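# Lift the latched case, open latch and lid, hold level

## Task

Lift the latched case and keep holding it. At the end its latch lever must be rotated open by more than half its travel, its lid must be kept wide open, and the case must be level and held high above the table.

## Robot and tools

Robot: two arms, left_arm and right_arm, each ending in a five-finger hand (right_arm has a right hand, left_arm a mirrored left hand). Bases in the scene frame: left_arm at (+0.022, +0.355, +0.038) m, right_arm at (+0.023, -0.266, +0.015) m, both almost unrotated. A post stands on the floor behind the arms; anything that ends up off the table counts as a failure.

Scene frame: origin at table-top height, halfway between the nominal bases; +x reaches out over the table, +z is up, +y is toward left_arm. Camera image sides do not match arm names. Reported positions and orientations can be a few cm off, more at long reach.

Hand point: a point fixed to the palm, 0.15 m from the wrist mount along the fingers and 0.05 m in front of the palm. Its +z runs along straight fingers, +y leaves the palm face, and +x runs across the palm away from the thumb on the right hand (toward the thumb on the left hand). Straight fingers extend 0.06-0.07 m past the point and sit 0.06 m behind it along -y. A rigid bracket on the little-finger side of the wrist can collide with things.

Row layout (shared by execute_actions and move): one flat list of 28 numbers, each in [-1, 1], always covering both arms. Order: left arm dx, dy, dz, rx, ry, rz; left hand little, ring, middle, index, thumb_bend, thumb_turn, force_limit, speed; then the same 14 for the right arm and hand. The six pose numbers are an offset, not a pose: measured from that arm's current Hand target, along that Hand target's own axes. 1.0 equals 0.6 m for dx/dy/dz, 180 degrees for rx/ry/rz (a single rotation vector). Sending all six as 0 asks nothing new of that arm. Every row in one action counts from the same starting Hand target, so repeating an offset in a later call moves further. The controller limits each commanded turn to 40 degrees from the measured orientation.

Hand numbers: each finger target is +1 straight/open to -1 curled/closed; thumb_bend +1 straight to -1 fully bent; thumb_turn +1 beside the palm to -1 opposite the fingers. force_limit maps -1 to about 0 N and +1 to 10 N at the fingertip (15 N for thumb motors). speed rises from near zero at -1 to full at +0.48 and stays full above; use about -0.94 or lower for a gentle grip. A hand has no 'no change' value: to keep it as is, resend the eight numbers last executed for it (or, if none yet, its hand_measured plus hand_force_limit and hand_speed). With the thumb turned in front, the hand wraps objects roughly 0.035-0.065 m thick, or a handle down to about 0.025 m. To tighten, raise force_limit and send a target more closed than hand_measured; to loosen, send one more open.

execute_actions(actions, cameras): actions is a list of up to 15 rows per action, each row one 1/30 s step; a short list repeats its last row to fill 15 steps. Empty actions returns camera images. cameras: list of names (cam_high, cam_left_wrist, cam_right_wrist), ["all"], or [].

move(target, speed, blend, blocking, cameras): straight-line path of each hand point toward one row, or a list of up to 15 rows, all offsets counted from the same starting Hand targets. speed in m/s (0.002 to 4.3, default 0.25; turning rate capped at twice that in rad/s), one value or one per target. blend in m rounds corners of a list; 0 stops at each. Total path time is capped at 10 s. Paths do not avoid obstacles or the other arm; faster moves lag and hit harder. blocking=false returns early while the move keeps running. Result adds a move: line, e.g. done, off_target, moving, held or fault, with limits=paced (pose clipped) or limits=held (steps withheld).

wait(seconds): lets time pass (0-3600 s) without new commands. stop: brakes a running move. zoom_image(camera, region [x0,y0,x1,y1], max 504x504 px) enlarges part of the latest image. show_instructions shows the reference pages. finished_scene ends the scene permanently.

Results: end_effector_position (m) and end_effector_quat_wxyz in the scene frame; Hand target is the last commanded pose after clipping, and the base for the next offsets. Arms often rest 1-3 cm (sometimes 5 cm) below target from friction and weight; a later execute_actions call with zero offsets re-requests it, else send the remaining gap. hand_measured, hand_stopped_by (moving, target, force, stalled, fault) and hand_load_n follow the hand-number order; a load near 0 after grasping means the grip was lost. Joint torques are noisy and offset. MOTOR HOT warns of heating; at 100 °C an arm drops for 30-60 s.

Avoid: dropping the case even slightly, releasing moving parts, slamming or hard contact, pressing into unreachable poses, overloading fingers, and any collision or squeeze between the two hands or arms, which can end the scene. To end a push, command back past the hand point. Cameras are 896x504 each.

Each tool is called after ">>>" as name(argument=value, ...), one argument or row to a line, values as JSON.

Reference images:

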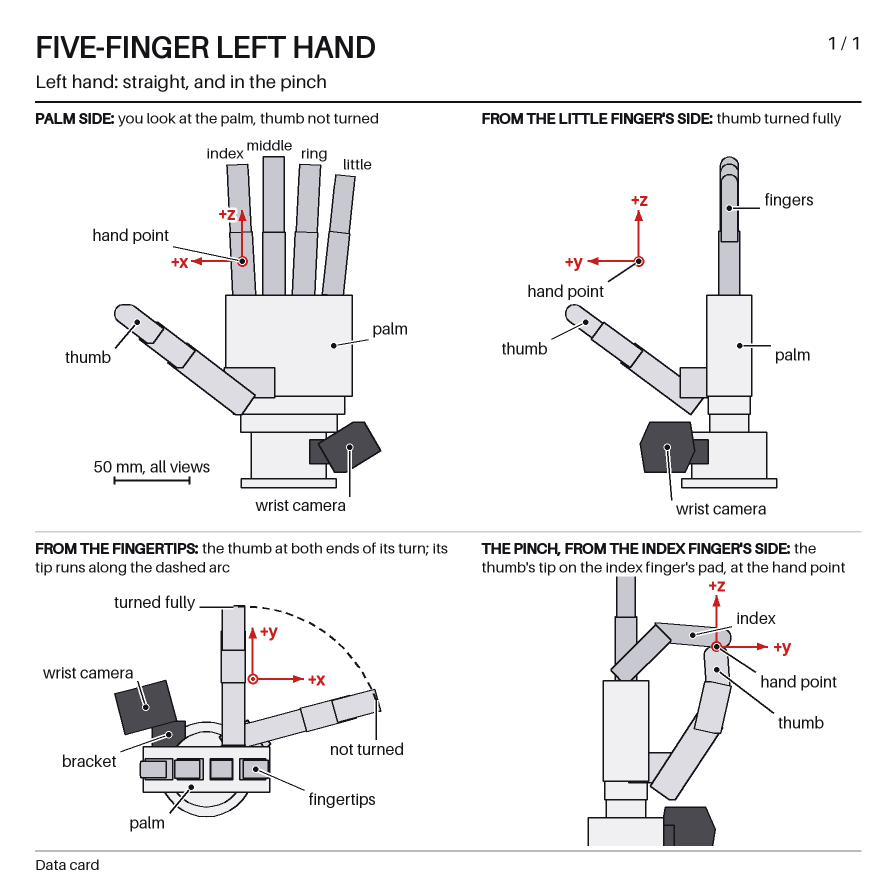

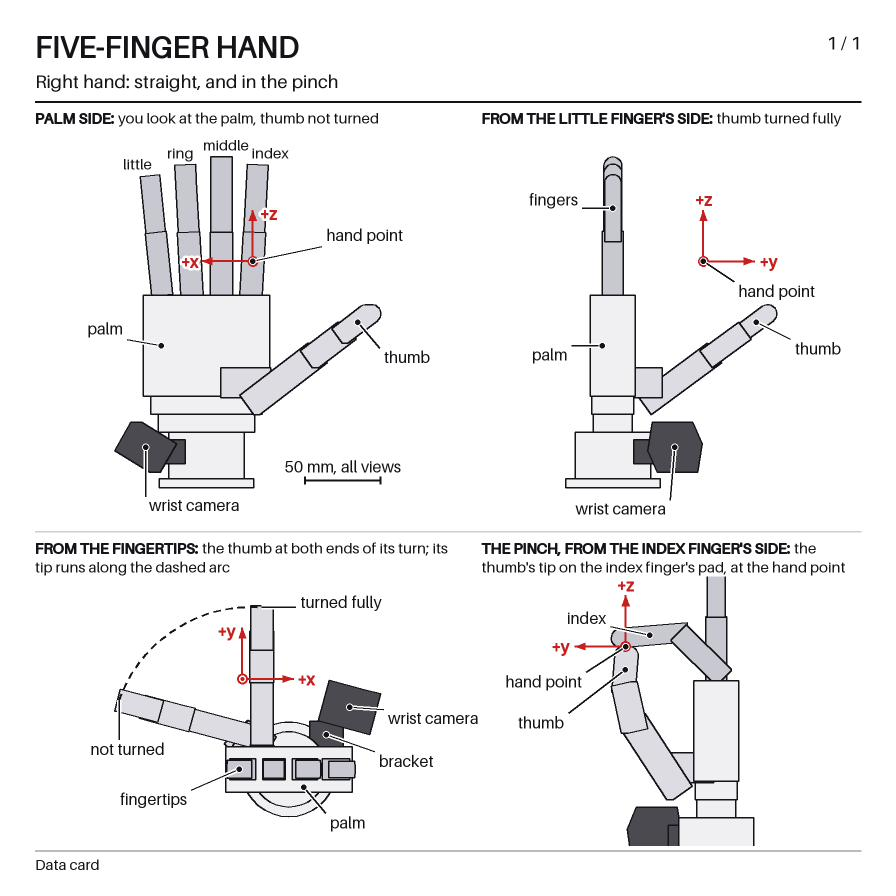

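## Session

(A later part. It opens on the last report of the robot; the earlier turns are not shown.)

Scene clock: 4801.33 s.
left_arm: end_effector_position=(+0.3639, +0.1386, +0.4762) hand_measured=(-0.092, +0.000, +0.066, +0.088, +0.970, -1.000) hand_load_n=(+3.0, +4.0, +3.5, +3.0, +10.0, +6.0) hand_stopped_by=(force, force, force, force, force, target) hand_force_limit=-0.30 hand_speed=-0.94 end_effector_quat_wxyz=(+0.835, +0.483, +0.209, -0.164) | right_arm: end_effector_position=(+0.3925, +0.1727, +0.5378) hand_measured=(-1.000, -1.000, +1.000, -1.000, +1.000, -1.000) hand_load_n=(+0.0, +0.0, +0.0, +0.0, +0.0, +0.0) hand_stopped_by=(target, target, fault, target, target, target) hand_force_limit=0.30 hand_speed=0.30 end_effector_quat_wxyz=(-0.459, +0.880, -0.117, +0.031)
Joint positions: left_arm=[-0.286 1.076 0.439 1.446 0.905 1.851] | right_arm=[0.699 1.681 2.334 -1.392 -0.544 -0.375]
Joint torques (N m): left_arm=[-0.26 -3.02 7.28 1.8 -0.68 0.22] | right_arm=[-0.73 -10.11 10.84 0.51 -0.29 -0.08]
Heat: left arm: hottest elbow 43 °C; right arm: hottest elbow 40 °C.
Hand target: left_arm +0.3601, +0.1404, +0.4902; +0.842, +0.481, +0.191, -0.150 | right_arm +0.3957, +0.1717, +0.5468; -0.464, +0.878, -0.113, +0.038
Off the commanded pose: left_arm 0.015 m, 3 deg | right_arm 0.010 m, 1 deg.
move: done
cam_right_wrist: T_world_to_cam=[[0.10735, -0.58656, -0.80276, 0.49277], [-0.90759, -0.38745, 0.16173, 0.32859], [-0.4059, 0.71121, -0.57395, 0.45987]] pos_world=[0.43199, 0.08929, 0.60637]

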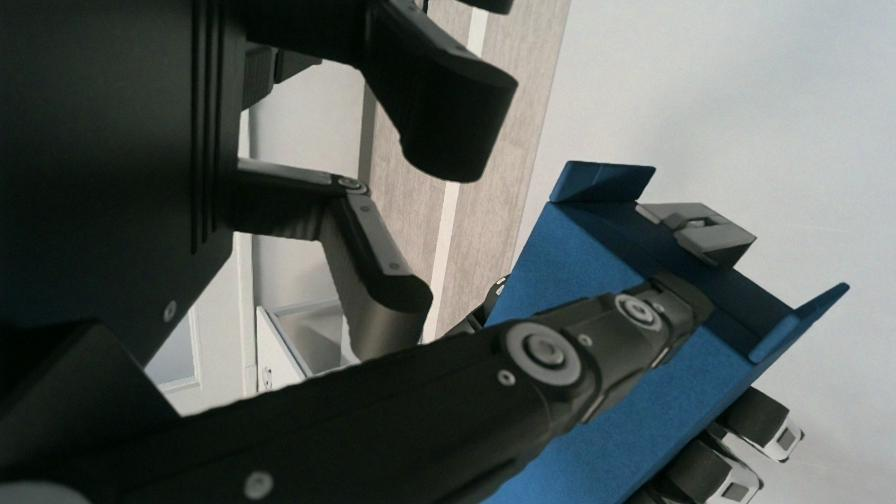

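>>> move(
  target=[0,0,0,0,0,0,-0.4,-0.47,-0.32,-0.47,0.6,-1,-0.3,-0.94,0.00065,0.0137,0.00947,0,0,0,-1,-1,1,-1,1,-1,0.3,0.3],
  speed=0.04,
  cameras=["cam_right_wrist"],
)

>>> zoom_image(
  camera="cam_right_wrist",
  region=[600, 180, 840, 400],
)

Scene clock: 4818.17 s.
left_arm: end_effector_position=(+0.3639, +0.1385, +0.4762) hand_measured=(-0.092, +0.000, +0.066, +0.088, +0.970, -1.000) hand_load_n=(+3.0, +4.5, +3.0, +3.5, +10.0, +6.0) hand_stopped_by=(force, force, force, force, force, target) hand_force_limit=-0.30 hand_speed=-0.94 end_effector_quat_wxyz=(+0.834, +0.483, +0.209, -0.164) | right_arm: end_effector_position=(+0.3927, +0.1729, +0.5314) hand_measured=(-1.000, -1.000, +1.000, -1.000, +1.000, -1.000) hand_load_n=(+0.0, +0.0, +0.0, +0.0, +0.0, +0.0) hand_stopped_by=(target, target, fault, target, target, target) hand_force_limit=0.30 hand_speed=0.30 end_effector_quat_wxyz=(-0.456, +0.882, -0.119, +0.027)
Joint positions: left_arm=[-0.286 1.076 0.439 1.446 0.905 1.85] | right_arm=[0.699 1.677 2.312 -1.385 -0.544 -0.375]
Joint torques (N m): left_arm=[0.09 -3.31 7.23 1.83 -0.7 0.21] | right_arm=[-0.73 -11.81 7.43 1.63 -0.28 -0.08]
Heat: left arm: hottest elbow 43 °C; right arm: hottest elbow 42 °C.
Hand target: left_arm +0.3601, +0.1404, +0.4902; +0.842, +0.481, +0.191, -0.150 | right_arm +0.3958, +0.1718, +0.5367; -0.464, +0.878, -0.113, +0.038
Off the commanded pose: left_arm 0.015 m, 3 deg | right_arm 0.006 m, 2 deg.
move: done
cam_right_wrist: T_world_to_cam=[[0.10054, -0.59216, -0.79952, 0.48963], [-0.90615, -0.38632, 0.17218, 0.32361], [-0.41083, 0.70718, -0.57543, 0.45952]] pos_world=[0.4328, 0.09, 0.60018]

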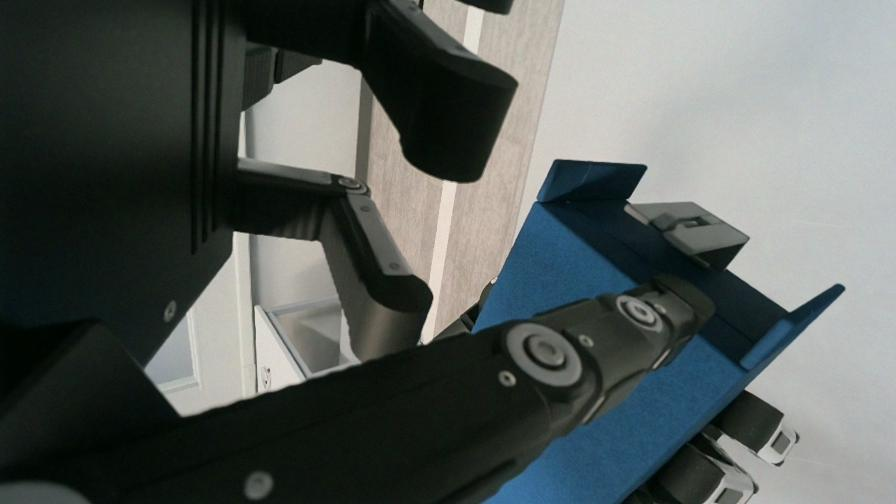

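Scaled by 2.100 from the camera's image (finer frame: 1280x720).

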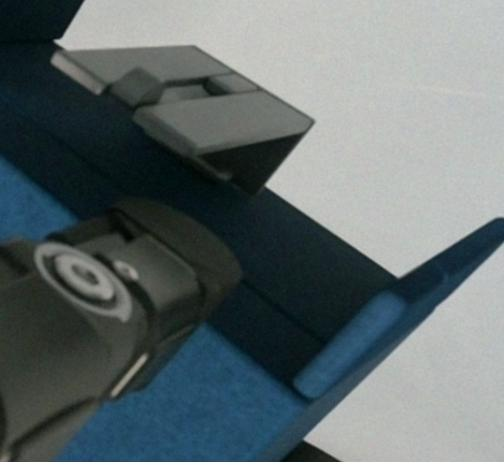

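>>> move(
  target=[0,0,0,0,0,0,-0.4,-0.47,-0.32,-0.47,0.6,-1,-0.3,-0.94,0.00152,0.0096,0.00805,0,0,0,-1,-1,1,-1,1,-1,0.3,0.3],
  speed=0.04,
  cameras=["cam_right_wrist"],
)

>>> zoom_image(
  camera="cam_right_wrist",
  region=[600, 180, 840, 400],
)

Scene clock: 4825.20 s.
left_arm: end_effector_position=(+0.3639, +0.1383, +0.4760) hand_measured=(-0.092, +0.000, +0.066, +0.088, +0.970, -1.000) hand_load_n=(+3.5, +4.0, +3.0, +3.0, +10.0, +6.5) hand_stopped_by=(force, force, force, force, force, target) hand_force_limit=-0.30 hand_speed=-0.94 end_effector_quat_wxyz=(+0.834, +0.483, +0.209, -0.165) | right_arm: end_effector_position=(+0.3919, +0.1722, +0.5297) hand_measured=(-1.000, -1.000, +1.000, -1.000, +1.000, -1.000) hand_load_n=(+0.0, +0.0, +0.0, +0.0, +0.0, -0.5) hand_stopped_by=(target, target, fault, target, target, target) hand_force_limit=0.30 hand_speed=0.30 end_effector_quat_wxyz=(-0.460, +0.880, -0.116, +0.031)
Joint positions: left_arm=[-0.286 1.076 0.439 1.446 0.906 1.848] | right_arm=[0.699 1.655 2.272 -1.353 -0.544 -0.375]
Joint torques (N m): left_arm=[0.26 -3.43 7.28 1.83 -0.72 0.25] | right_arm=[-0.79 -10.99 7.13 1.61 -0.29 -0.08]
Heat: left arm: hottest elbow 43 °C; right arm: hottest elbow 41 °C.
Hand target: left_arm +0.3601, +0.1404, +0.4902; +0.842, +0.481, +0.191, -0.150 | right_arm +0.3965, +0.1723, +0.5291; -0.464, +0.878, -0.113, +0.038
Off the commanded pose: left_arm 0.015 m, 3 deg | right_arm 0.005 m, 1 deg.
move: done
cam_right_wrist: T_world_to_cam=[[0.1091, -0.58519, -0.80352, 0.48558], [-0.9079, -0.3878, 0.15915, 0.33065], [-0.40474, 0.71215, -0.5736, 0.45453]] pos_world=[0.43119, 0.08869, 0.59827]

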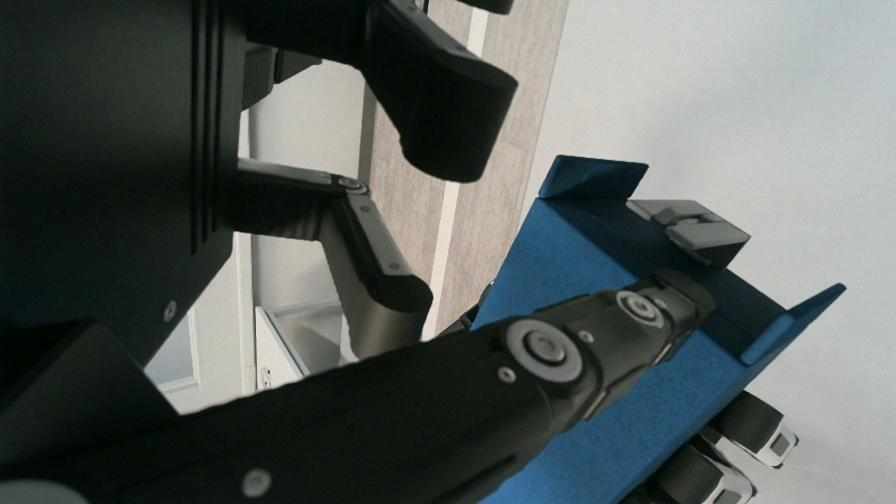

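Scaled by 2.100 from the camera's image (finer frame: 1280x720).

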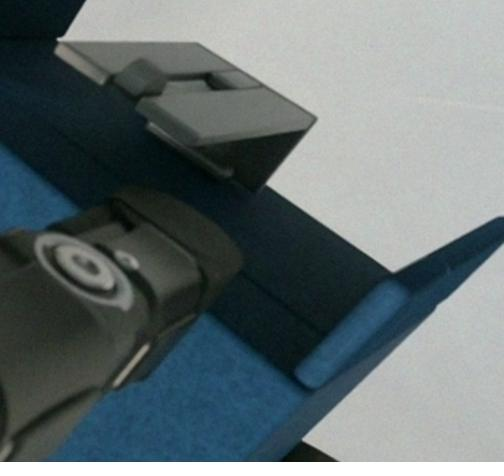

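>>> move(
  target=[0,0,0,0,0,0,-0.4,-0.47,-0.32,-0.47,0.6,-1,-0.3,-0.94,0.00843,-0.01277,-0.0085,0,0,0,-1,-1,1,-1,1,-1,0.3,0.3],
  speed=0.04,
  cameras=["cam_right_wrist"],
)

>>> zoom_image(
  camera="cam_right_wrist",
  region=[600, 180, 840, 400],
)

Scene clock: 4838.00 s.
left_arm: end_effector_position=(+0.3640, +0.1385, +0.4761) hand_measured=(-0.092, +0.000, +0.066, +0.088, +0.970, -1.000) hand_load_n=(+3.5, +4.0, +3.0, +3.5, +10.0, +6.5) hand_stopped_by=(force, force, force, force, force, target) hand_force_limit=-0.30 hand_speed=-0.94 end_effector_quat_wxyz=(+0.834, +0.483, +0.209, -0.165) | right_arm: end_effector_position=(+0.3939, +0.1745, +0.5321) hand_measured=(-1.000, -1.000, +1.000, -1.000, +1.000, -1.000) hand_load_n=(+0.0, +0.0, +0.0, +0.0, +0.0, +0.0) hand_stopped_by=(target, target, fault, target, target, target) hand_force_limit=0.30 hand_speed=0.30 end_effector_quat_wxyz=(-0.462, +0.879, -0.115, +0.030)
Joint positions: left_arm=[-0.286 1.076 0.439 1.446 0.905 1.848] | right_arm=[0.698 1.671 2.299 -1.364 -0.55 -0.375]
Joint torques (N m): left_arm=[-0.15 -3.02 7.23 1.85 -0.68 0.23] | right_arm=[-1.49 -10.11 10.71 0.58 -0.3 -0.13]
Heat: left arm: hottest elbow 43 °C; right arm: hottest elbow 41 °C.
Hand target: left_arm +0.3601, +0.1404, +0.4902; +0.842, +0.481, +0.191, -0.150 | right_arm +0.4018, +0.1713, +0.5383; -0.464, +0.878, -0.113, +0.038
Off the commanded pose: left_arm 0.015 m, 3 deg | right_arm 0.010 m, 1 deg.
move: done
cam_right_wrist: T_world_to_cam=[[0.10938, -0.58225, -0.80562, 0.48917], [-0.90622, -0.39143, 0.15986, 0.33252], [-0.40842, 0.71258, -0.57046, 0.45482]] pos_world=[0.43359, 0.09088, 0.60038]

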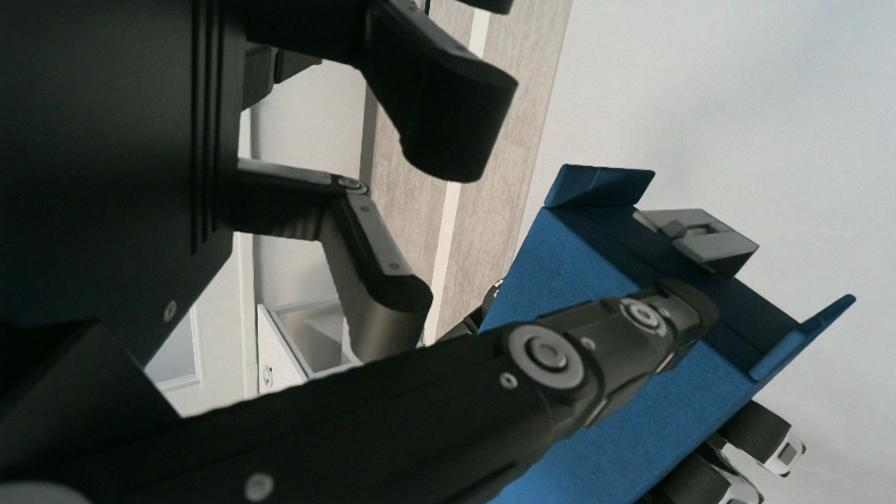

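Scaled by 2.100 from the camera's image (finer frame: 1280x720).

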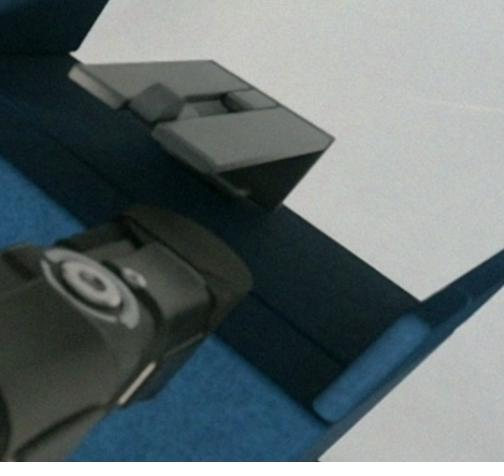

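>>> move(
  target=[0,0,0,0,0,0,-0.4,-0.47,-0.32,-0.47,0.6,-1,-0.3,-0.94,0.0,0.0178,0.0123,0,0,0,-1,-1,1,-1,1,-1,0.3,0.3],
  speed=0.04,
  cameras=["cam_right_wrist"],
)

>>> zoom_image(
  camera="cam_right_wrist",
  region=[600, 180, 840, 400],
)

Scene clock: 4846.27 s.
left_arm: end_effector_position=(+0.3646, +0.1381, +0.4751) hand_measured=(-0.092, +0.000, +0.066, +0.088, +0.970, -1.000) hand_load_n=(+3.5, +4.0, +3.0, +3.5, +10.0, +6.5) hand_stopped_by=(force, force, force, force, force, target) hand_force_limit=-0.30 hand_speed=-0.94 end_effector_quat_wxyz=(+0.833, +0.483, +0.211, -0.167) | right_arm: end_effector_position=(+0.3930, +0.1735, +0.5279) hand_measured=(-1.000, -1.000, +1.000, -1.000, +1.000, -1.000) hand_load_n=(+0.0, +0.0, -0.5, +0.0, +0.0, +0.0) hand_stopped_by=(target, target, fault, target, target, target) hand_force_limit=0.30 hand_speed=0.30 end_effector_quat_wxyz=(-0.462, +0.879, -0.115, +0.030)
Joint positions: left_arm=[-0.286 1.077 0.439 1.444 0.906 1.845] | right_arm=[0.698 1.655 2.265 -1.344 -0.55 -0.375]
Joint torques (N m): left_arm=[-0.09 -3.49 7.13 1.99 -0.74 0.27] | right_arm=[-1.26 -10.87 7.04 1.48 -0.27 -0.12]
Heat: left arm: hottest elbow 43 °C; right arm: hottest elbow 41 °C.
Hand target: left_arm +0.3601, +0.1405, +0.4903; +0.842, +0.481, +0.191, -0.150 | right_arm +0.4014, +0.1714, +0.5251; -0.464, +0.878, -0.113, +0.038
Off the commanded pose: left_arm 0.016 m, 3 deg | right_arm 0.009 m, 1 deg.
move: done
cam_right_wrist: T_world_to_cam=[[0.1097, -0.58172, -0.80596, 0.48523], [-0.90631, -0.39149, 0.1592, 0.33244], [-0.40813, 0.71298, -0.57017, 0.45237]] pos_world=[0.43269, 0.08988, 0.59608]

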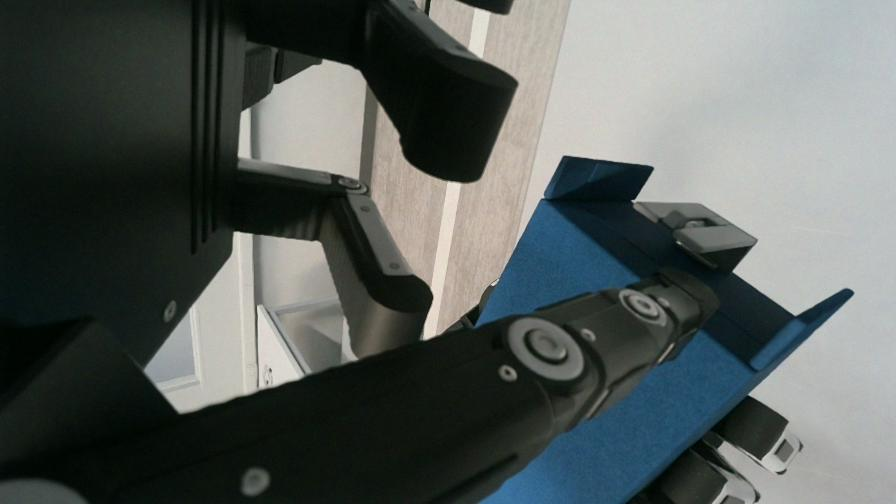

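Scaled by 2.100 from the camera's image (finer frame: 1280x720).

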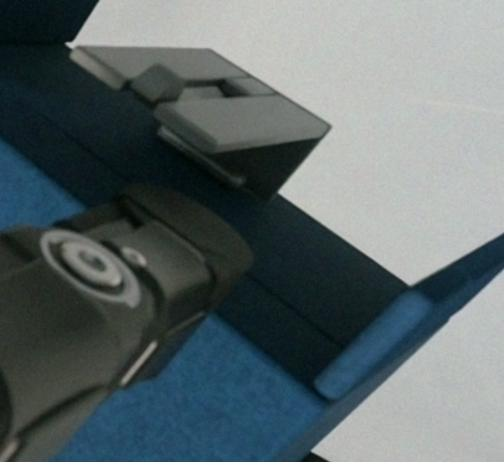

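>>> move(
  target=[0,0,0,0,0,0,-0.4,-0.47,-0.32,-0.47,0.6,-1,-0.3,-0.94,0.0042,-0.0168,-0.011,0,0,0,-1,-1,1,-1,1,-1,0.3,0.3],
  speed=0.04,
  cameras=["cam_right_wrist"],
)

>>> zoom_image(
  camera="cam_right_wrist",
  region=[600, 180, 840, 400],
)

Scene clock: 4874.97 s.
left_arm: end_effector_position=(+0.3647, +0.1383, +0.4753) hand_measured=(-0.092, +0.000, +0.066, +0.088, +0.970, -1.000) hand_load_n=(+3.5, +4.0, +3.0, +3.5, +10.0, +6.5) hand_stopped_by=(force, force, force, force, force, target) hand_force_limit=-0.30 hand_speed=-0.94 end_effector_quat_wxyz=(+0.834, +0.483, +0.211, -0.166) | right_arm: end_effector_position=(+0.3965, +0.1743, +0.5306) hand_measured=(-1.000, -1.000, +1.000, -1.000, +1.000, -1.000) hand_load_n=(+0.0, +0.0, +0.0, +0.0, +0.0, +0.5) hand_stopped_by=(target, target, fault, target, target, target) hand_force_limit=0.30 hand_speed=0.30 end_effector_quat_wxyz=(-0.461, +0.879, -0.116, +0.029)
Joint positions: left_arm=[-0.286 1.077 0.439 1.444 0.905 1.848] | right_arm=[0.694 1.675 2.301 -1.364 -0.553 -0.377]
Joint torques (N m): left_arm=[-0.21 -3.43 7.35 2.06 -0.67 0.26] | right_arm=[-1.49 -10.46 10.74 0.51 -0.32 -0.14]
Heat: left arm: hottest elbow 43 °C; right arm: hottest elbow 39 °C.
Hand target: left_arm +0.3601, +0.1404, +0.4903; +0.842, +0.481, +0.191, -0.150 | right_arm +0.4044, +0.1709, +0.5371; -0.464, +0.878, -0.113, +0.038
Off the commanded pose: left_arm 0.016 m, 3 deg | right_arm 0.011 m, 1 deg.
move: off_target (right_arm)
cam_right_wrist: T_world_to_cam=[[0.10662, -0.58295, -0.80548, 0.48866], [-0.90625, -0.39026, 0.16249, 0.33348], [-0.40907, 0.71265, -0.56991, 0.4551]] pos_world=[0.43629, 0.09069, 0.59878]

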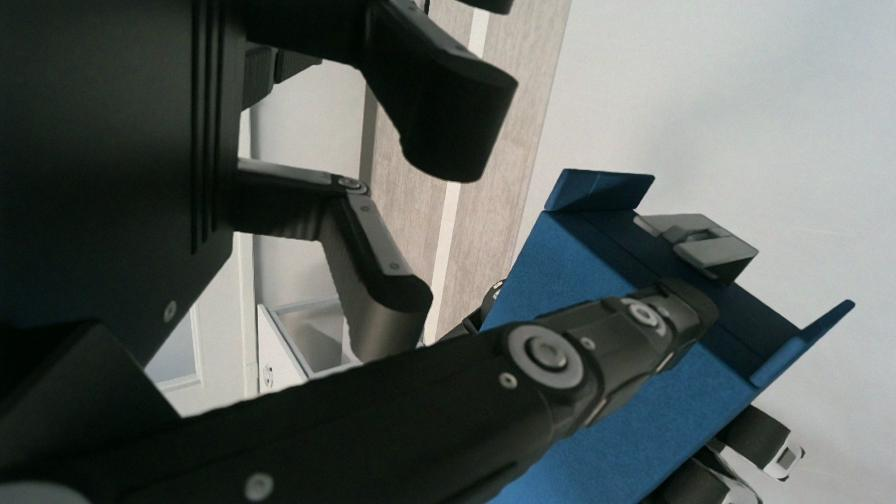

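Scaled by 2.100 from the camera's image (finer frame: 1280x720).

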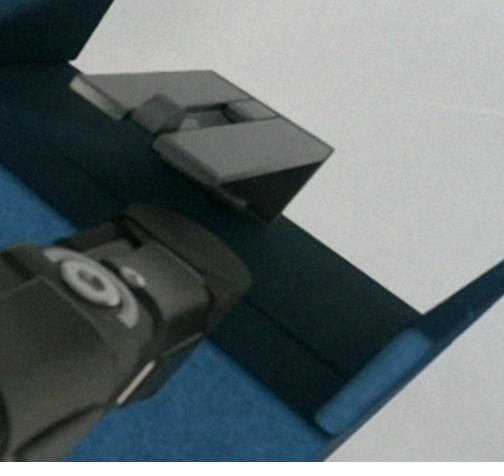

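>>> move(
  target=[0,0,0,0,0,0,-0.4,-0.47,-0.32,-0.47,0.6,-1,-0.3,-0.94,-0.0039,0.0043,-0.0059,0,0,0,-1,-1,1,-1,1,-1,0.3,0.3],
  speed=0.04,
  cameras=[],
)

Scene clock: 4883.90 s.
left_arm: end_effector_position=(+0.3647, +0.1383, +0.4753) hand_measured=(-0.092, +0.000, +0.066, +0.088, +0.970, -1.000) hand_load_n=(+3.0, +4.0, +3.0, +3.5, +10.0, +6.0) hand_stopped_by=(force, force, force, force, force, target) hand_force_limit=-0.30 hand_speed=-0.94 end_effector_quat_wxyz=(+0.834, +0.483, +0.211, -0.166) | right_arm: end_effector_position=(+0.3964, +0.1743, +0.5306) hand_measured=(-1.000, -1.000, +1.000, -1.000, +1.000, -1.000) hand_load_n=(+0.0, +0.0, +0.0, +0.0, +0.0, +0.5) hand_stopped_by=(target, target, fault, target, target, target) hand_force_limit=0.30 hand_speed=0.30 end_effector_quat_wxyz=(-0.461, +0.879, -0.116, +0.029)
Joint positions: left_arm=[-0.286 1.077 0.439 1.444 0.905 1.848] | right_arm=[0.694 1.675 2.301 -1.364 -0.553 -0.377]
Joint torques (N m): left_arm=[0.09 -3.19 7.3 1.92 -0.69 0.25] | right_arm=[-1.44 -11.16 9.17 0.61 -0.34 -0.16]
Heat: left arm: hottest elbow 43 °C; right arm: hottest elbow 41 °C.
Hand target: left_arm +0.3601, +0.1404, +0.4903; +0.842, +0.481, +0.191, -0.150 | right_arm +0.4010, +0.1673, +0.5371; -0.464, +0.878, -0.113, +0.038
Off the commanded pose: left_arm 0.016 m, 3 deg | right_arm 0.011 m, 1 deg.
move: off_target (right_arm)

>>> move(
  target=[0,0,0,0,0,0,-0.4,-0.47,-0.32,-0.47,0.6,-1,-0.3,-0.94,-0.0006,0.0178,0.0098,0,0,0,-1,-1,1,-1,1,-1,0.3,0.3],
  speed=0.04,
  cameras=["cam_right_wrist"],
)

>>> zoom_image(
  camera="cam_right_wrist",
  region=[600, 180, 840, 400],
)

Scene clock: 4889.47 s.
left_arm: end_effector_position=(+0.3640, +0.1372, +0.4745) hand_measured=(-0.092, +0.000, +0.066, +0.088, +0.970, -1.000) hand_load_n=(+3.0, +4.0, +3.5, +4.0, +10.0, +6.5) hand_stopped_by=(force, force, force, force, force, target) hand_force_limit=-0.30 hand_speed=-0.94 end_effector_quat_wxyz=(+0.832, +0.485, +0.210, -0.168) | right_arm: end_effector_position=(+0.3926, +0.1703, +0.5272) hand_measured=(-1.000, -1.000, +1.000, -1.000, +1.000, -1.000) hand_load_n=(+0.0, +0.0, +0.0, +0.0, -1.0, -1.0) hand_stopped_by=(target, target, fault, target, target, target) hand_force_limit=0.30 hand_speed=0.30 end_effector_quat_wxyz=(-0.463, +0.878, -0.115, +0.030)
Joint positions: left_arm=[-0.286 1.078 0.439 1.444 0.912 1.846] | right_arm=[0.693 1.644 2.247 -1.337 -0.555 -0.379]
Joint torques (N m): left_arm=[-0.03 -3.25 7.25 1.89 -0.99 0.25] | right_arm=[-1.38 -11.11 6.98 1.35 -0.28 -0.13]
Heat: left arm: hottest elbow 43 °C; right arm: hottest elbow 41 °C.
Hand target: left_arm +0.3601, +0.1404, +0.4902; +0.842, +0.481, +0.191, -0.150 | right_arm +0.3999, +0.1663, +0.5249; -0.464, +0.878, -0.113, +0.038
Off the commanded pose: left_arm 0.017 m, 3 deg | right_arm 0.009 m, 1 deg.
move: done
cam_right_wrist: T_world_to_cam=[[0.11136, -0.57986, -0.80707, 0.4825], [-0.90637, -0.39231, 0.1568, 0.33244], [-0.40754, 0.71405, -0.56926, 0.45321]] pos_world=[0.43228, 0.08658, 0.59528]

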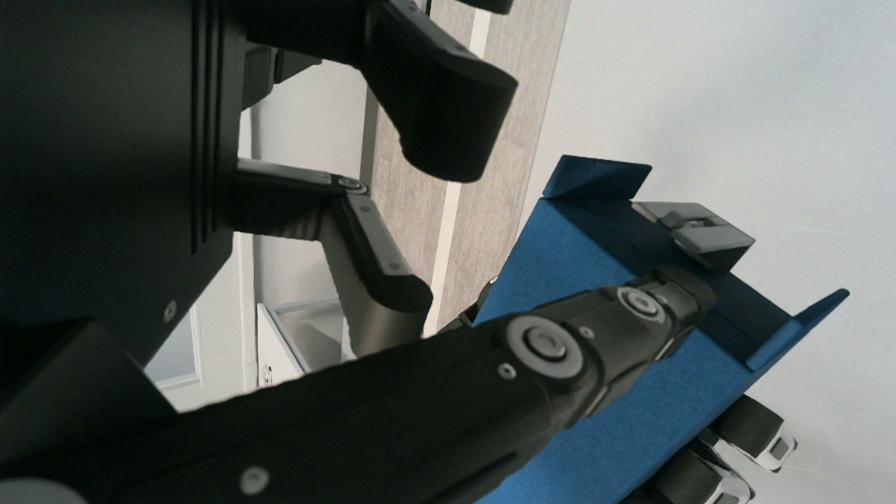

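Scaled by 2.100 from the camera's image (finer frame: 1280x720).

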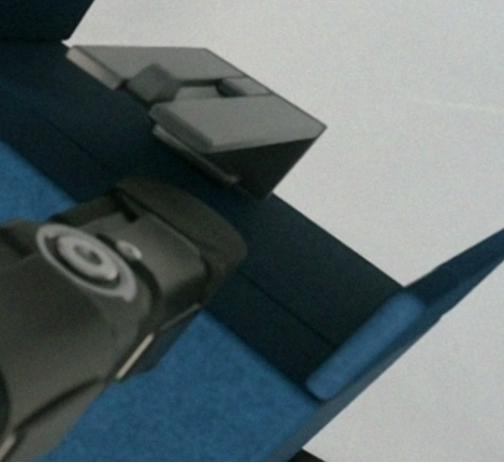

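>>> move(
  target=[0,0,0,0,0,0,-0.4,-0.47,-0.32,-0.47,0.6,-1,-0.3,-0.94,0.0071,-0.0241,-0.0099,0,0,0,-1,-1,1,-1,1,-1,0.3,0.3],
  speed=0.04,
  cameras=["cam_right_wrist"],
)

>>> zoom_image(
  camera="cam_right_wrist",
  region=[600, 180, 840, 400],
)

Scene clock: 4912.40 s.
left_arm: end_effector_position=(+0.3648, +0.1383, +0.4752) hand_measured=(-0.092, +0.000, +0.066, +0.088, +0.970, -1.000) hand_load_n=(+3.5, +4.0, +3.0, +3.5, +10.0, +6.0) hand_stopped_by=(force, force, force, force, force, target) hand_force_limit=-0.30 hand_speed=-0.94 end_effector_quat_wxyz=(+0.834, +0.483, +0.211, -0.165) | right_arm: end_effector_position=(+0.3987, +0.1724, +0.5308) hand_measured=(-1.000, -1.000, +1.000, -1.000, +1.000, -1.000) hand_load_n=(+0.0, +0.0, +0.0, +0.0, +0.0, +0.0) hand_stopped_by=(target, target, fault, target, target, target) hand_force_limit=0.30 hand_speed=0.30 end_effector_quat_wxyz=(-0.459, +0.880, -0.117, +0.027)
Joint positions: left_arm=[-0.286 1.078 0.439 1.444 0.905 1.848] | right_arm=[0.689 1.684 2.317 -1.379 -0.556 -0.382]
Joint torques (N m): left_arm=[-0.15 -3.55 7.35 1.96 -0.68 0.24] | right_arm=[-1.38 -10.52 10.93 0.49 -0.33 -0.11]
Heat: left arm: hottest elbow 43 °C; right arm: hottest elbow 39 °C.
Hand target: left_arm +0.3601, +0.1404, +0.4902; +0.842, +0.481, +0.191, -0.150 | right_arm +0.4055, +0.1684, +0.5400; -0.464, +0.878, -0.113, +0.038
Off the commanded pose: left_arm 0.016 m, 3 deg | right_arm 0.012 m, 1 deg.
move: off_target (right_arm)
cam_right_wrist: T_world_to_cam=[[0.10402, -0.58622, -0.80344, 0.488], [-0.90561, -0.38979, 0.16716, 0.33185], [-0.41117, 0.71022, -0.57143, 0.45949]] pos_world=[0.43869, 0.08909, 0.59918]

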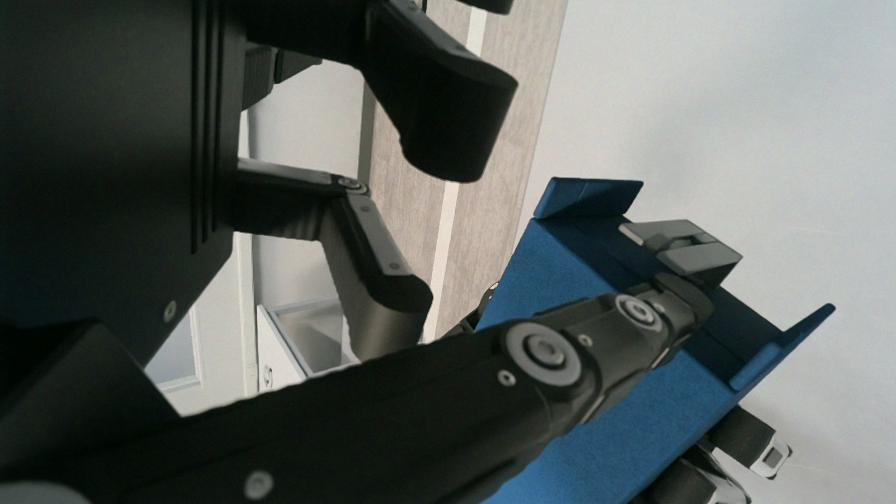

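Scaled by 2.100 from the camera's image (finer frame: 1280x720).

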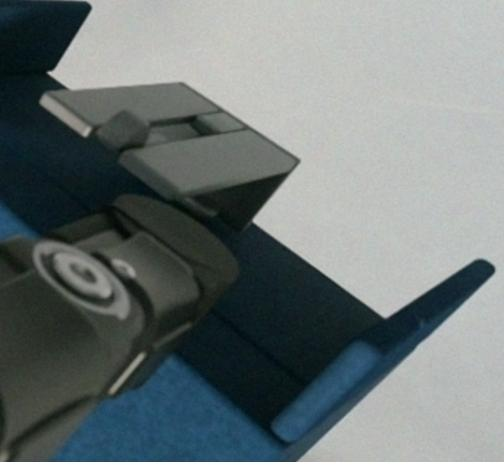

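>>> move(
  target=[0,0,0,0,0,0,-0.4,-0.47,-0.32,-0.47,0.6,-1,-0.3,-0.94,-0.0006,0.0137,0.0075,0,0,0,-1,-1,1,-1,1,-1,0.3,0.3],
  speed=0.04,
  cameras=["cam_right_wrist"],
)

>>> zoom_image(
  camera="cam_right_wrist",
  region=[600, 180, 840, 400],
)

Scene clock: 4920.90 s.
left_arm: end_effector_position=(+0.3647, +0.1382, +0.4751) hand_measured=(-0.092, +0.000, +0.066, +0.088, +0.970, -1.000) hand_load_n=(+3.5, +4.0, +3.0, +4.0, +10.0, +6.5) hand_stopped_by=(force, force, force, force, force, target) hand_force_limit=-0.30 hand_speed=-0.94 end_effector_quat_wxyz=(+0.834, +0.483, +0.211, -0.166) | right_arm: end_effector_position=(+0.3977, +0.1718, +0.5284) hand_measured=(-1.000, -1.000, +1.000, -1.000, +1.000, -1.000) hand_load_n=(+0.0, +0.0, +0.0, +0.0, -0.5, +0.0) hand_stopped_by=(target, target, fault, target, target, target) hand_force_limit=0.30 hand_speed=0.30 end_effector_quat_wxyz=(-0.459, +0.881, -0.117, +0.027)
Joint positions: left_arm=[-0.286 1.078 0.439 1.444 0.906 1.848] | right_arm=[0.689 1.677 2.3 -1.372 -0.557 -0.383]
Joint torques (N m): left_arm=[0.03 -3.19 7.28 1.95 -0.71 0.24] | right_arm=[-1.26 -11.58 7.34 1.54 -0.3 -0.13]
Heat: left arm: hottest elbow 43 °C; right arm: hottest elbow 40 °C.
Hand target: left_arm +0.3601, +0.1404, +0.4902; +0.842, +0.481, +0.191, -0.150 | right_arm +0.4045, +0.1676, +0.5308; -0.464, +0.878, -0.113, +0.038
Off the commanded pose: left_arm 0.016 m, 3 deg | right_arm 0.008 m, 1 deg.
move: done
cam_right_wrist: T_world_to_cam=[[0.10346, -0.58703, -0.80293, 0.48587], [-0.90494, -0.39056, 0.16894, 0.33005], [-0.41276, 0.70913, -0.57163, 0.45906]] pos_world=[0.43789, 0.08859, 0.59678]

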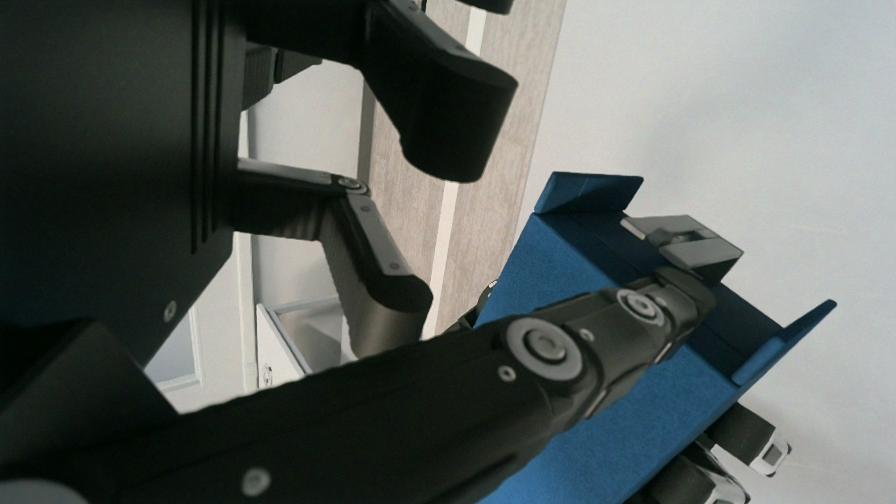

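Scaled by 2.100 from the camera's image (finer frame: 1280x720).

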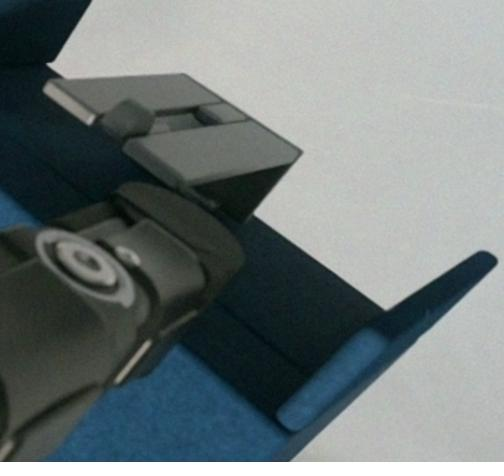

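>>> move(
  target=[0,0,0,0,0,0,-0.4,-0.47,-0.32,-0.47,0.6,-1,-0.3,-0.94,-0.0034,-0.0055,-0.0182,0,0,0,-1,-1,1,-1,1,-1,0.3,0.3],
  speed=0.04,
  cameras=["cam_right_wrist"],
)

>>> zoom_image(
  camera="cam_right_wrist",
  region=[600, 180, 840, 400],
)

Scene clock: 4981.47 s.
left_arm: end_effector_position=(+0.3645, +0.1380, +0.4750) hand_measured=(-0.092, +0.000, +0.066, +0.088, +0.970, -1.000) hand_load_n=(+3.0, +4.0, +3.5, +3.5, +10.0, +6.5) hand_stopped_by=(force, force, force, force, force, target) hand_force_limit=-0.30 hand_speed=-0.94 end_effector_quat_wxyz=(+0.833, +0.483, +0.210, -0.166) | right_arm: end_effector_position=(+0.3990, +0.1704, +0.5287) hand_measured=(-1.000, -1.000, +1.000, -1.000, +1.000, -1.000) hand_load_n=(+0.0, +0.0, +0.0, +0.5, -1.0, +0.0) hand_stopped_by=(target, target, fault, target, target, target) hand_force_limit=0.30 hand_speed=0.30 end_effector_quat_wxyz=(-0.459, +0.880, -0.118, +0.026)
Joint positions: left_arm=[-0.286 1.078 0.439 1.444 0.907 1.848] | right_arm=[0.684 1.677 2.3 -1.372 -0.561 -0.384]
Joint torques (N m): left_arm=[0.21 -3.08 7.34 1.89 -0.75 0.26] | right_arm=[-1.38 -11.75 9.46 0.49 -0.29 -0.13]
Heat: left arm: hottest elbow 43 °C; right arm: hottest elbow 40 °C.
Hand target: left_arm +0.3601, +0.1404, +0.4902; +0.842, +0.481, +0.191, -0.150 | right_arm +0.4012, +0.1611, +0.5398; -0.464, +0.878, -0.113, +0.038
Off the commanded pose: left_arm 0.016 m, 3 deg | right_arm 0.015 m, 2 deg.
move: off_target (right_arm)
cam_right_wrist: T_world_to_cam=[[0.10187, -0.58524, -0.80444, 0.48631], [-0.90504, -0.3902, 0.16926, 0.33049], [-0.41294, 0.71081, -0.56941, 0.45944]] pos_world=[0.4393, 0.08699, 0.59688]

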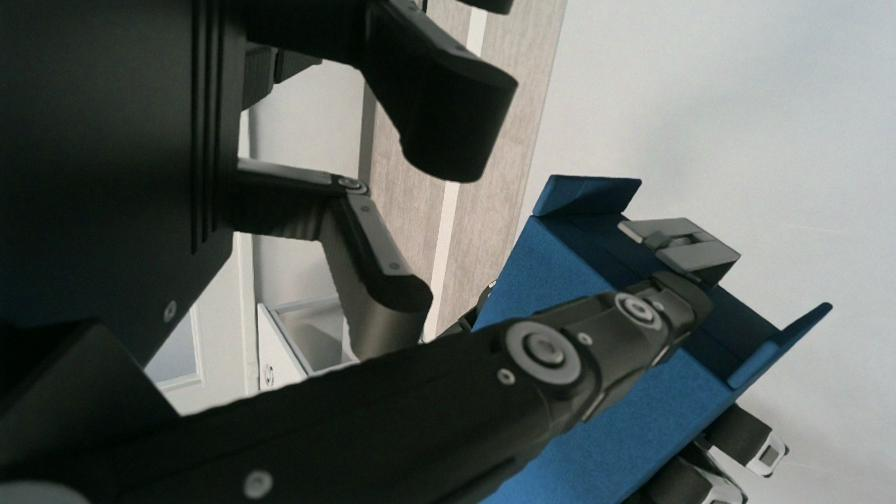

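Scaled by 2.100 from the camera's image (finer frame: 1280x720).

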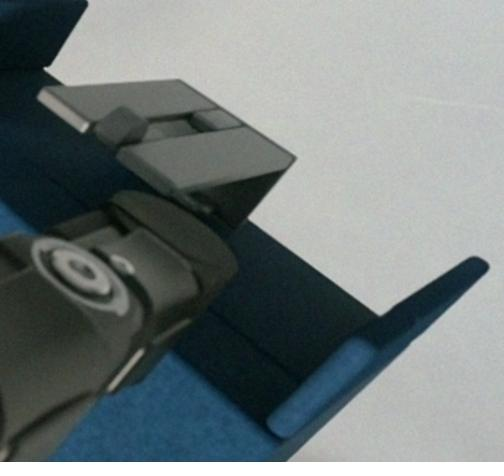

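>>> move(
  target=[0,0,0,0,0,0,-0.4,-0.47,-0.32,-0.47,0.6,-1,-0.3,-0.94,-0.0005,-0.0110,-0.0076,0,0,0,-1,-1,1,-1,1,-1,0.3,0.3],
  speed=0.04,
  cameras=["cam_right_wrist"],
)

>>> zoom_image(
  camera="cam_right_wrist",
  region=[600, 180, 840, 400],
)

Scene clock: 4986.20 s.
left_arm: end_effector_position=(+0.3648, +0.1383, +0.4752) hand_measured=(-0.092, +0.000, +0.066, +0.088, +0.970, -1.000) hand_load_n=(+3.0, +4.0, +3.0, +3.5, +10.0, +6.0) hand_stopped_by=(force, force, force, force, force, target) hand_force_limit=-0.30 hand_speed=-0.94 end_effector_quat_wxyz=(+0.834, +0.483, +0.211, -0.165) | right_arm: end_effector_position=(+0.3941, +0.1649, +0.5398) hand_measured=(-1.000, -1.000, +1.000, -1.000, +1.000, -1.000) hand_load_n=(+0.0, +0.0, +0.0, +0.0, +0.0, +0.0) hand_stopped_by=(target, target, fault, target, target, target) hand_force_limit=0.30 hand_speed=0.30 end_effector_quat_wxyz=(-0.460, +0.880, -0.117, +0.028)
Joint positions: left_arm=[-0.286 1.078 0.439 1.444 0.905 1.848] | right_arm=[0.682 1.678 2.337 -1.407 -0.561 -0.387]
Joint torques (N m): left_arm=[0.26 -3.55 7.23 1.89 -0.65 0.24] | right_arm=[-1.55 -10.11 10.74 0.5 -0.32 -0.11]
Heat: left arm: hottest elbow 43 °C; right arm: hottest elbow 40 °C.
Hand target: left_arm +0.3601, +0.1404, +0.4902; +0.842, +0.481, +0.191, -0.150 | right_arm +0.4012, +0.1610, +0.5477; -0.464, +0.878, -0.113, +0.038
Off the commanded pose: left_arm 0.016 m, 3 deg | right_arm 0.011 m, 1 deg.
move: off_target (right_arm)
cam_right_wrist: T_world_to_cam=[[0.10505, -0.58491, -0.80427, 0.49112], [-0.90566, -0.39033, 0.16557, 0.32427], [-0.41078, 0.711, -0.57073, 0.46743]] pos_world=[0.43409, 0.08149, 0.60808]

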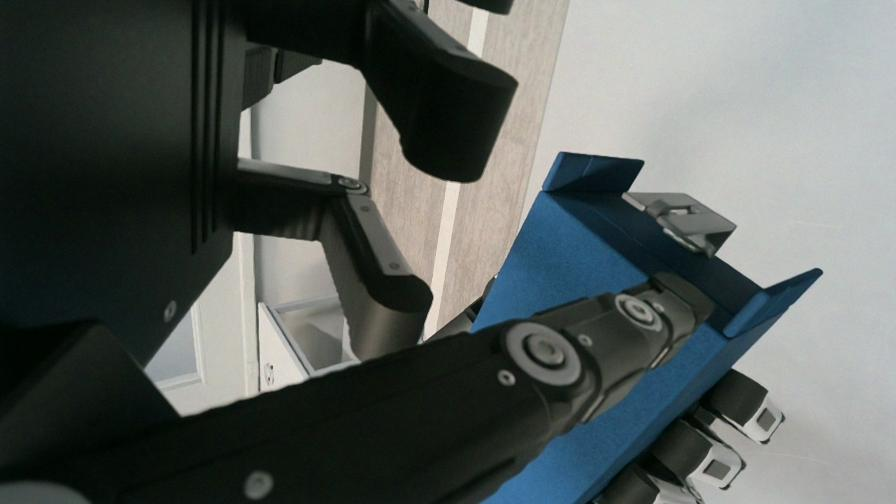

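Scaled by 2.100 from the camera's image (finer frame: 1280x720).

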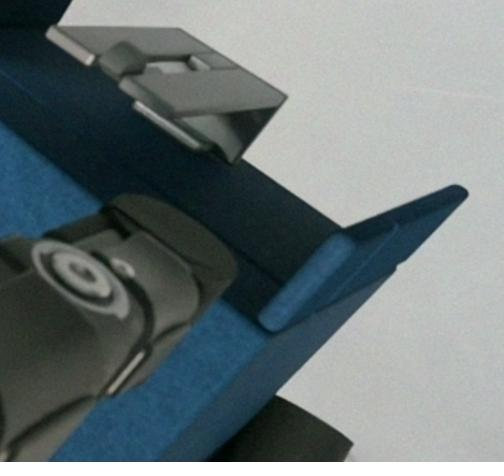

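>>> zoom_image(
  camera="cam_right_wrist",
  region=[610, 180, 760, 280],
)

Scaled by 3.360 from the camera's image (finer frame: 1280x720).

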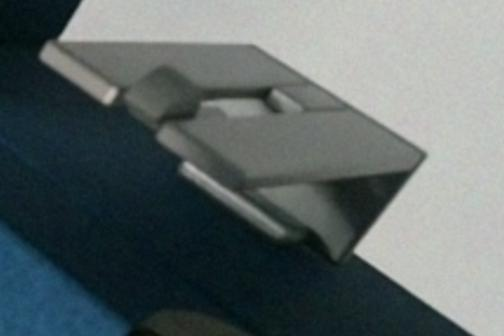

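>>> move(
  target=[0,0,0,0,0,0,-0.4,-0.47,-0.32,-0.47,0.6,-1,-0.3,-0.94,0.0062,0.0076,0.0179,0,0,0,-1,-1,1,-1,1,-1,0.3,0.3],
  speed=0.04,
  cameras=["cam_right_wrist"],
)

>>> zoom_image(
  camera="cam_right_wrist",
  region=[600, 180, 840, 400],
)

Scene clock: 5080.60 s.
left_arm: end_effector_position=(+0.3648, +0.1383, +0.4752) hand_measured=(-0.092, +0.000, +0.066, +0.088, +0.970, -1.000) hand_load_n=(+3.0, +4.0, +3.0, +4.0, +10.0, +6.5) hand_stopped_by=(force, force, force, force, force, target) hand_force_limit=-0.30 hand_speed=-0.94 end_effector_quat_wxyz=(+0.834, +0.483, +0.211, -0.165) | right_arm: end_effector_position=(+0.3941, +0.1649, +0.5398) hand_measured=(-1.000, -1.000, +1.000, -1.000, +1.000, -1.000) hand_load_n=(+0.0, +0.0, +0.0, +0.5, +0.0, +0.0) hand_stopped_by=(target, target, fault, target, target, target) hand_force_limit=0.30 hand_speed=0.30 end_effector_quat_wxyz=(-0.460, +0.880, -0.116, +0.028)
Joint positions: left_arm=[-0.286 1.078 0.439 1.444 0.905 1.848] | right_arm=[0.682 1.678 2.337 -1.407 -0.561 -0.387]
Joint torques (N m): left_arm=[0.09 -3.31 7.28 1.91 -0.68 0.25] | right_arm=[-1.14 -10.23 7.88 1.68 -0.22 -0.11]
Heat: left arm: hottest elbow 43 °C; right arm: hottest elbow 41 °C.
Hand target: left_arm +0.3601, +0.1404, +0.4902; +0.842, +0.481, +0.191, -0.150 | right_arm +0.4059, +0.1662, +0.5378; -0.464, +0.878, -0.113, +0.038
Off the commanded pose: left_arm 0.016 m, 3 deg | right_arm 0.012 m, 1 deg.
move: off_target (right_arm)
cam_right_wrist: T_world_to_cam=[[0.10543, -0.58487, -0.80425, 0.49094], [-0.90562, -0.39056, 0.1653, 0.32443], [-0.41079, 0.71091, -0.57084, 0.46751]] pos_world=[0.43409, 0.08149, 0.60808]

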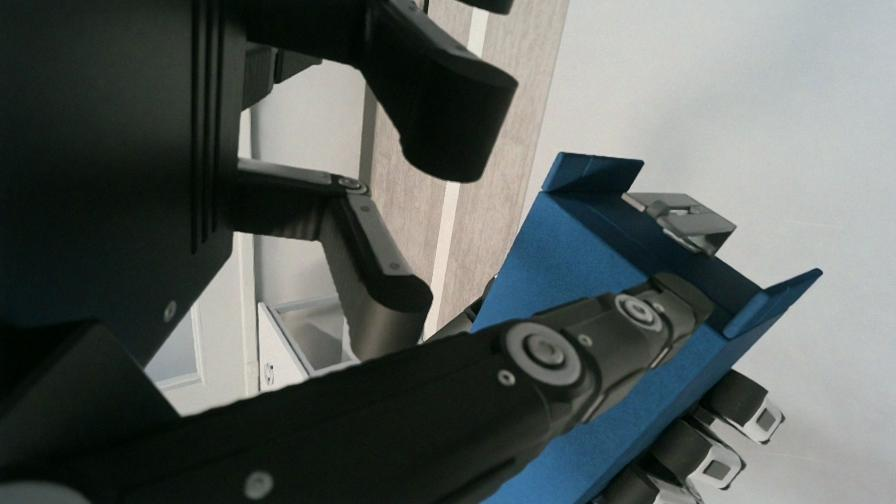

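Scaled by 2.100 from the camera's image (finer frame: 1280x720).

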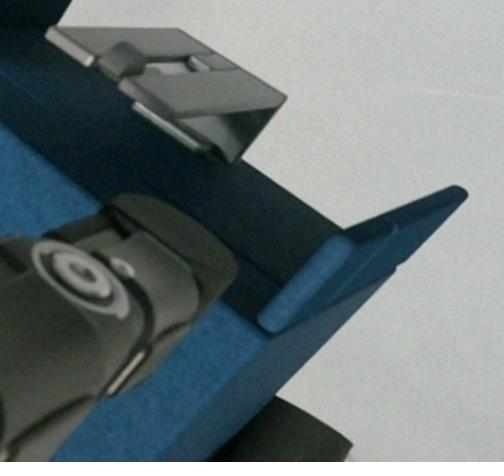

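>>> move(
  target=[0,0,0,0,0,0,-0.4,-0.47,-0.32,-0.47,0.6,-1,-0.3,-0.94,0.0014,0.0011,0.0050,0,0,0,-1,-1,1,-1,1,-1,0.3,0.3],
  speed=0.04,
  cameras=[],
)

Scene clock: 5084.87 s.
left_arm: end_effector_position=(+0.3648, +0.1383, +0.4752) hand_measured=(-0.092, +0.000, +0.066, +0.088, +0.970, -1.000) hand_load_n=(+3.5, +4.0, +3.0, +3.5, +10.0, +6.0) hand_stopped_by=(force, force, force, force, force, target) hand_force_limit=-0.30 hand_speed=-0.94 end_effector_quat_wxyz=(+0.834, +0.483, +0.211, -0.165) | right_arm: end_effector_position=(+0.3952, +0.1656, +0.5405) hand_measured=(-1.000, -1.000, +1.000, -1.000, +1.000, -1.000) hand_load_n=(+0.0, +0.0, +0.0, +0.0, +0.0, +0.0) hand_stopped_by=(target, target, fault, target, target, target) hand_force_limit=0.30 hand_speed=0.30 end_effector_quat_wxyz=(-0.462, +0.879, -0.115, +0.030)
Joint positions: left_arm=[-0.286 1.078 0.439 1.444 0.905 1.848] | right_arm=[0.682 1.678 2.337 -1.401 -0.561 -0.387]
Joint torques (N m): left_arm=[-0.03 -3.14 7.24 1.89 -0.67 0.26] | right_arm=[-0.91 -10.05 7.42 1.74 -0.18 -0.11]
Heat: left arm: hottest elbow 43 °C; right arm: hottest elbow 41 °C.
Hand target: left_arm +0.3601, +0.1404, +0.4902; +0.842, +0.481, +0.191, -0.150 | right_arm +0.4072, +0.1681, +0.5356; -0.464, +0.878, -0.113, +0.038
Off the commanded pose: left_arm 0.016 m, 3 deg | right_arm 0.013 m, 1 deg.
move: off_target (right_arm)


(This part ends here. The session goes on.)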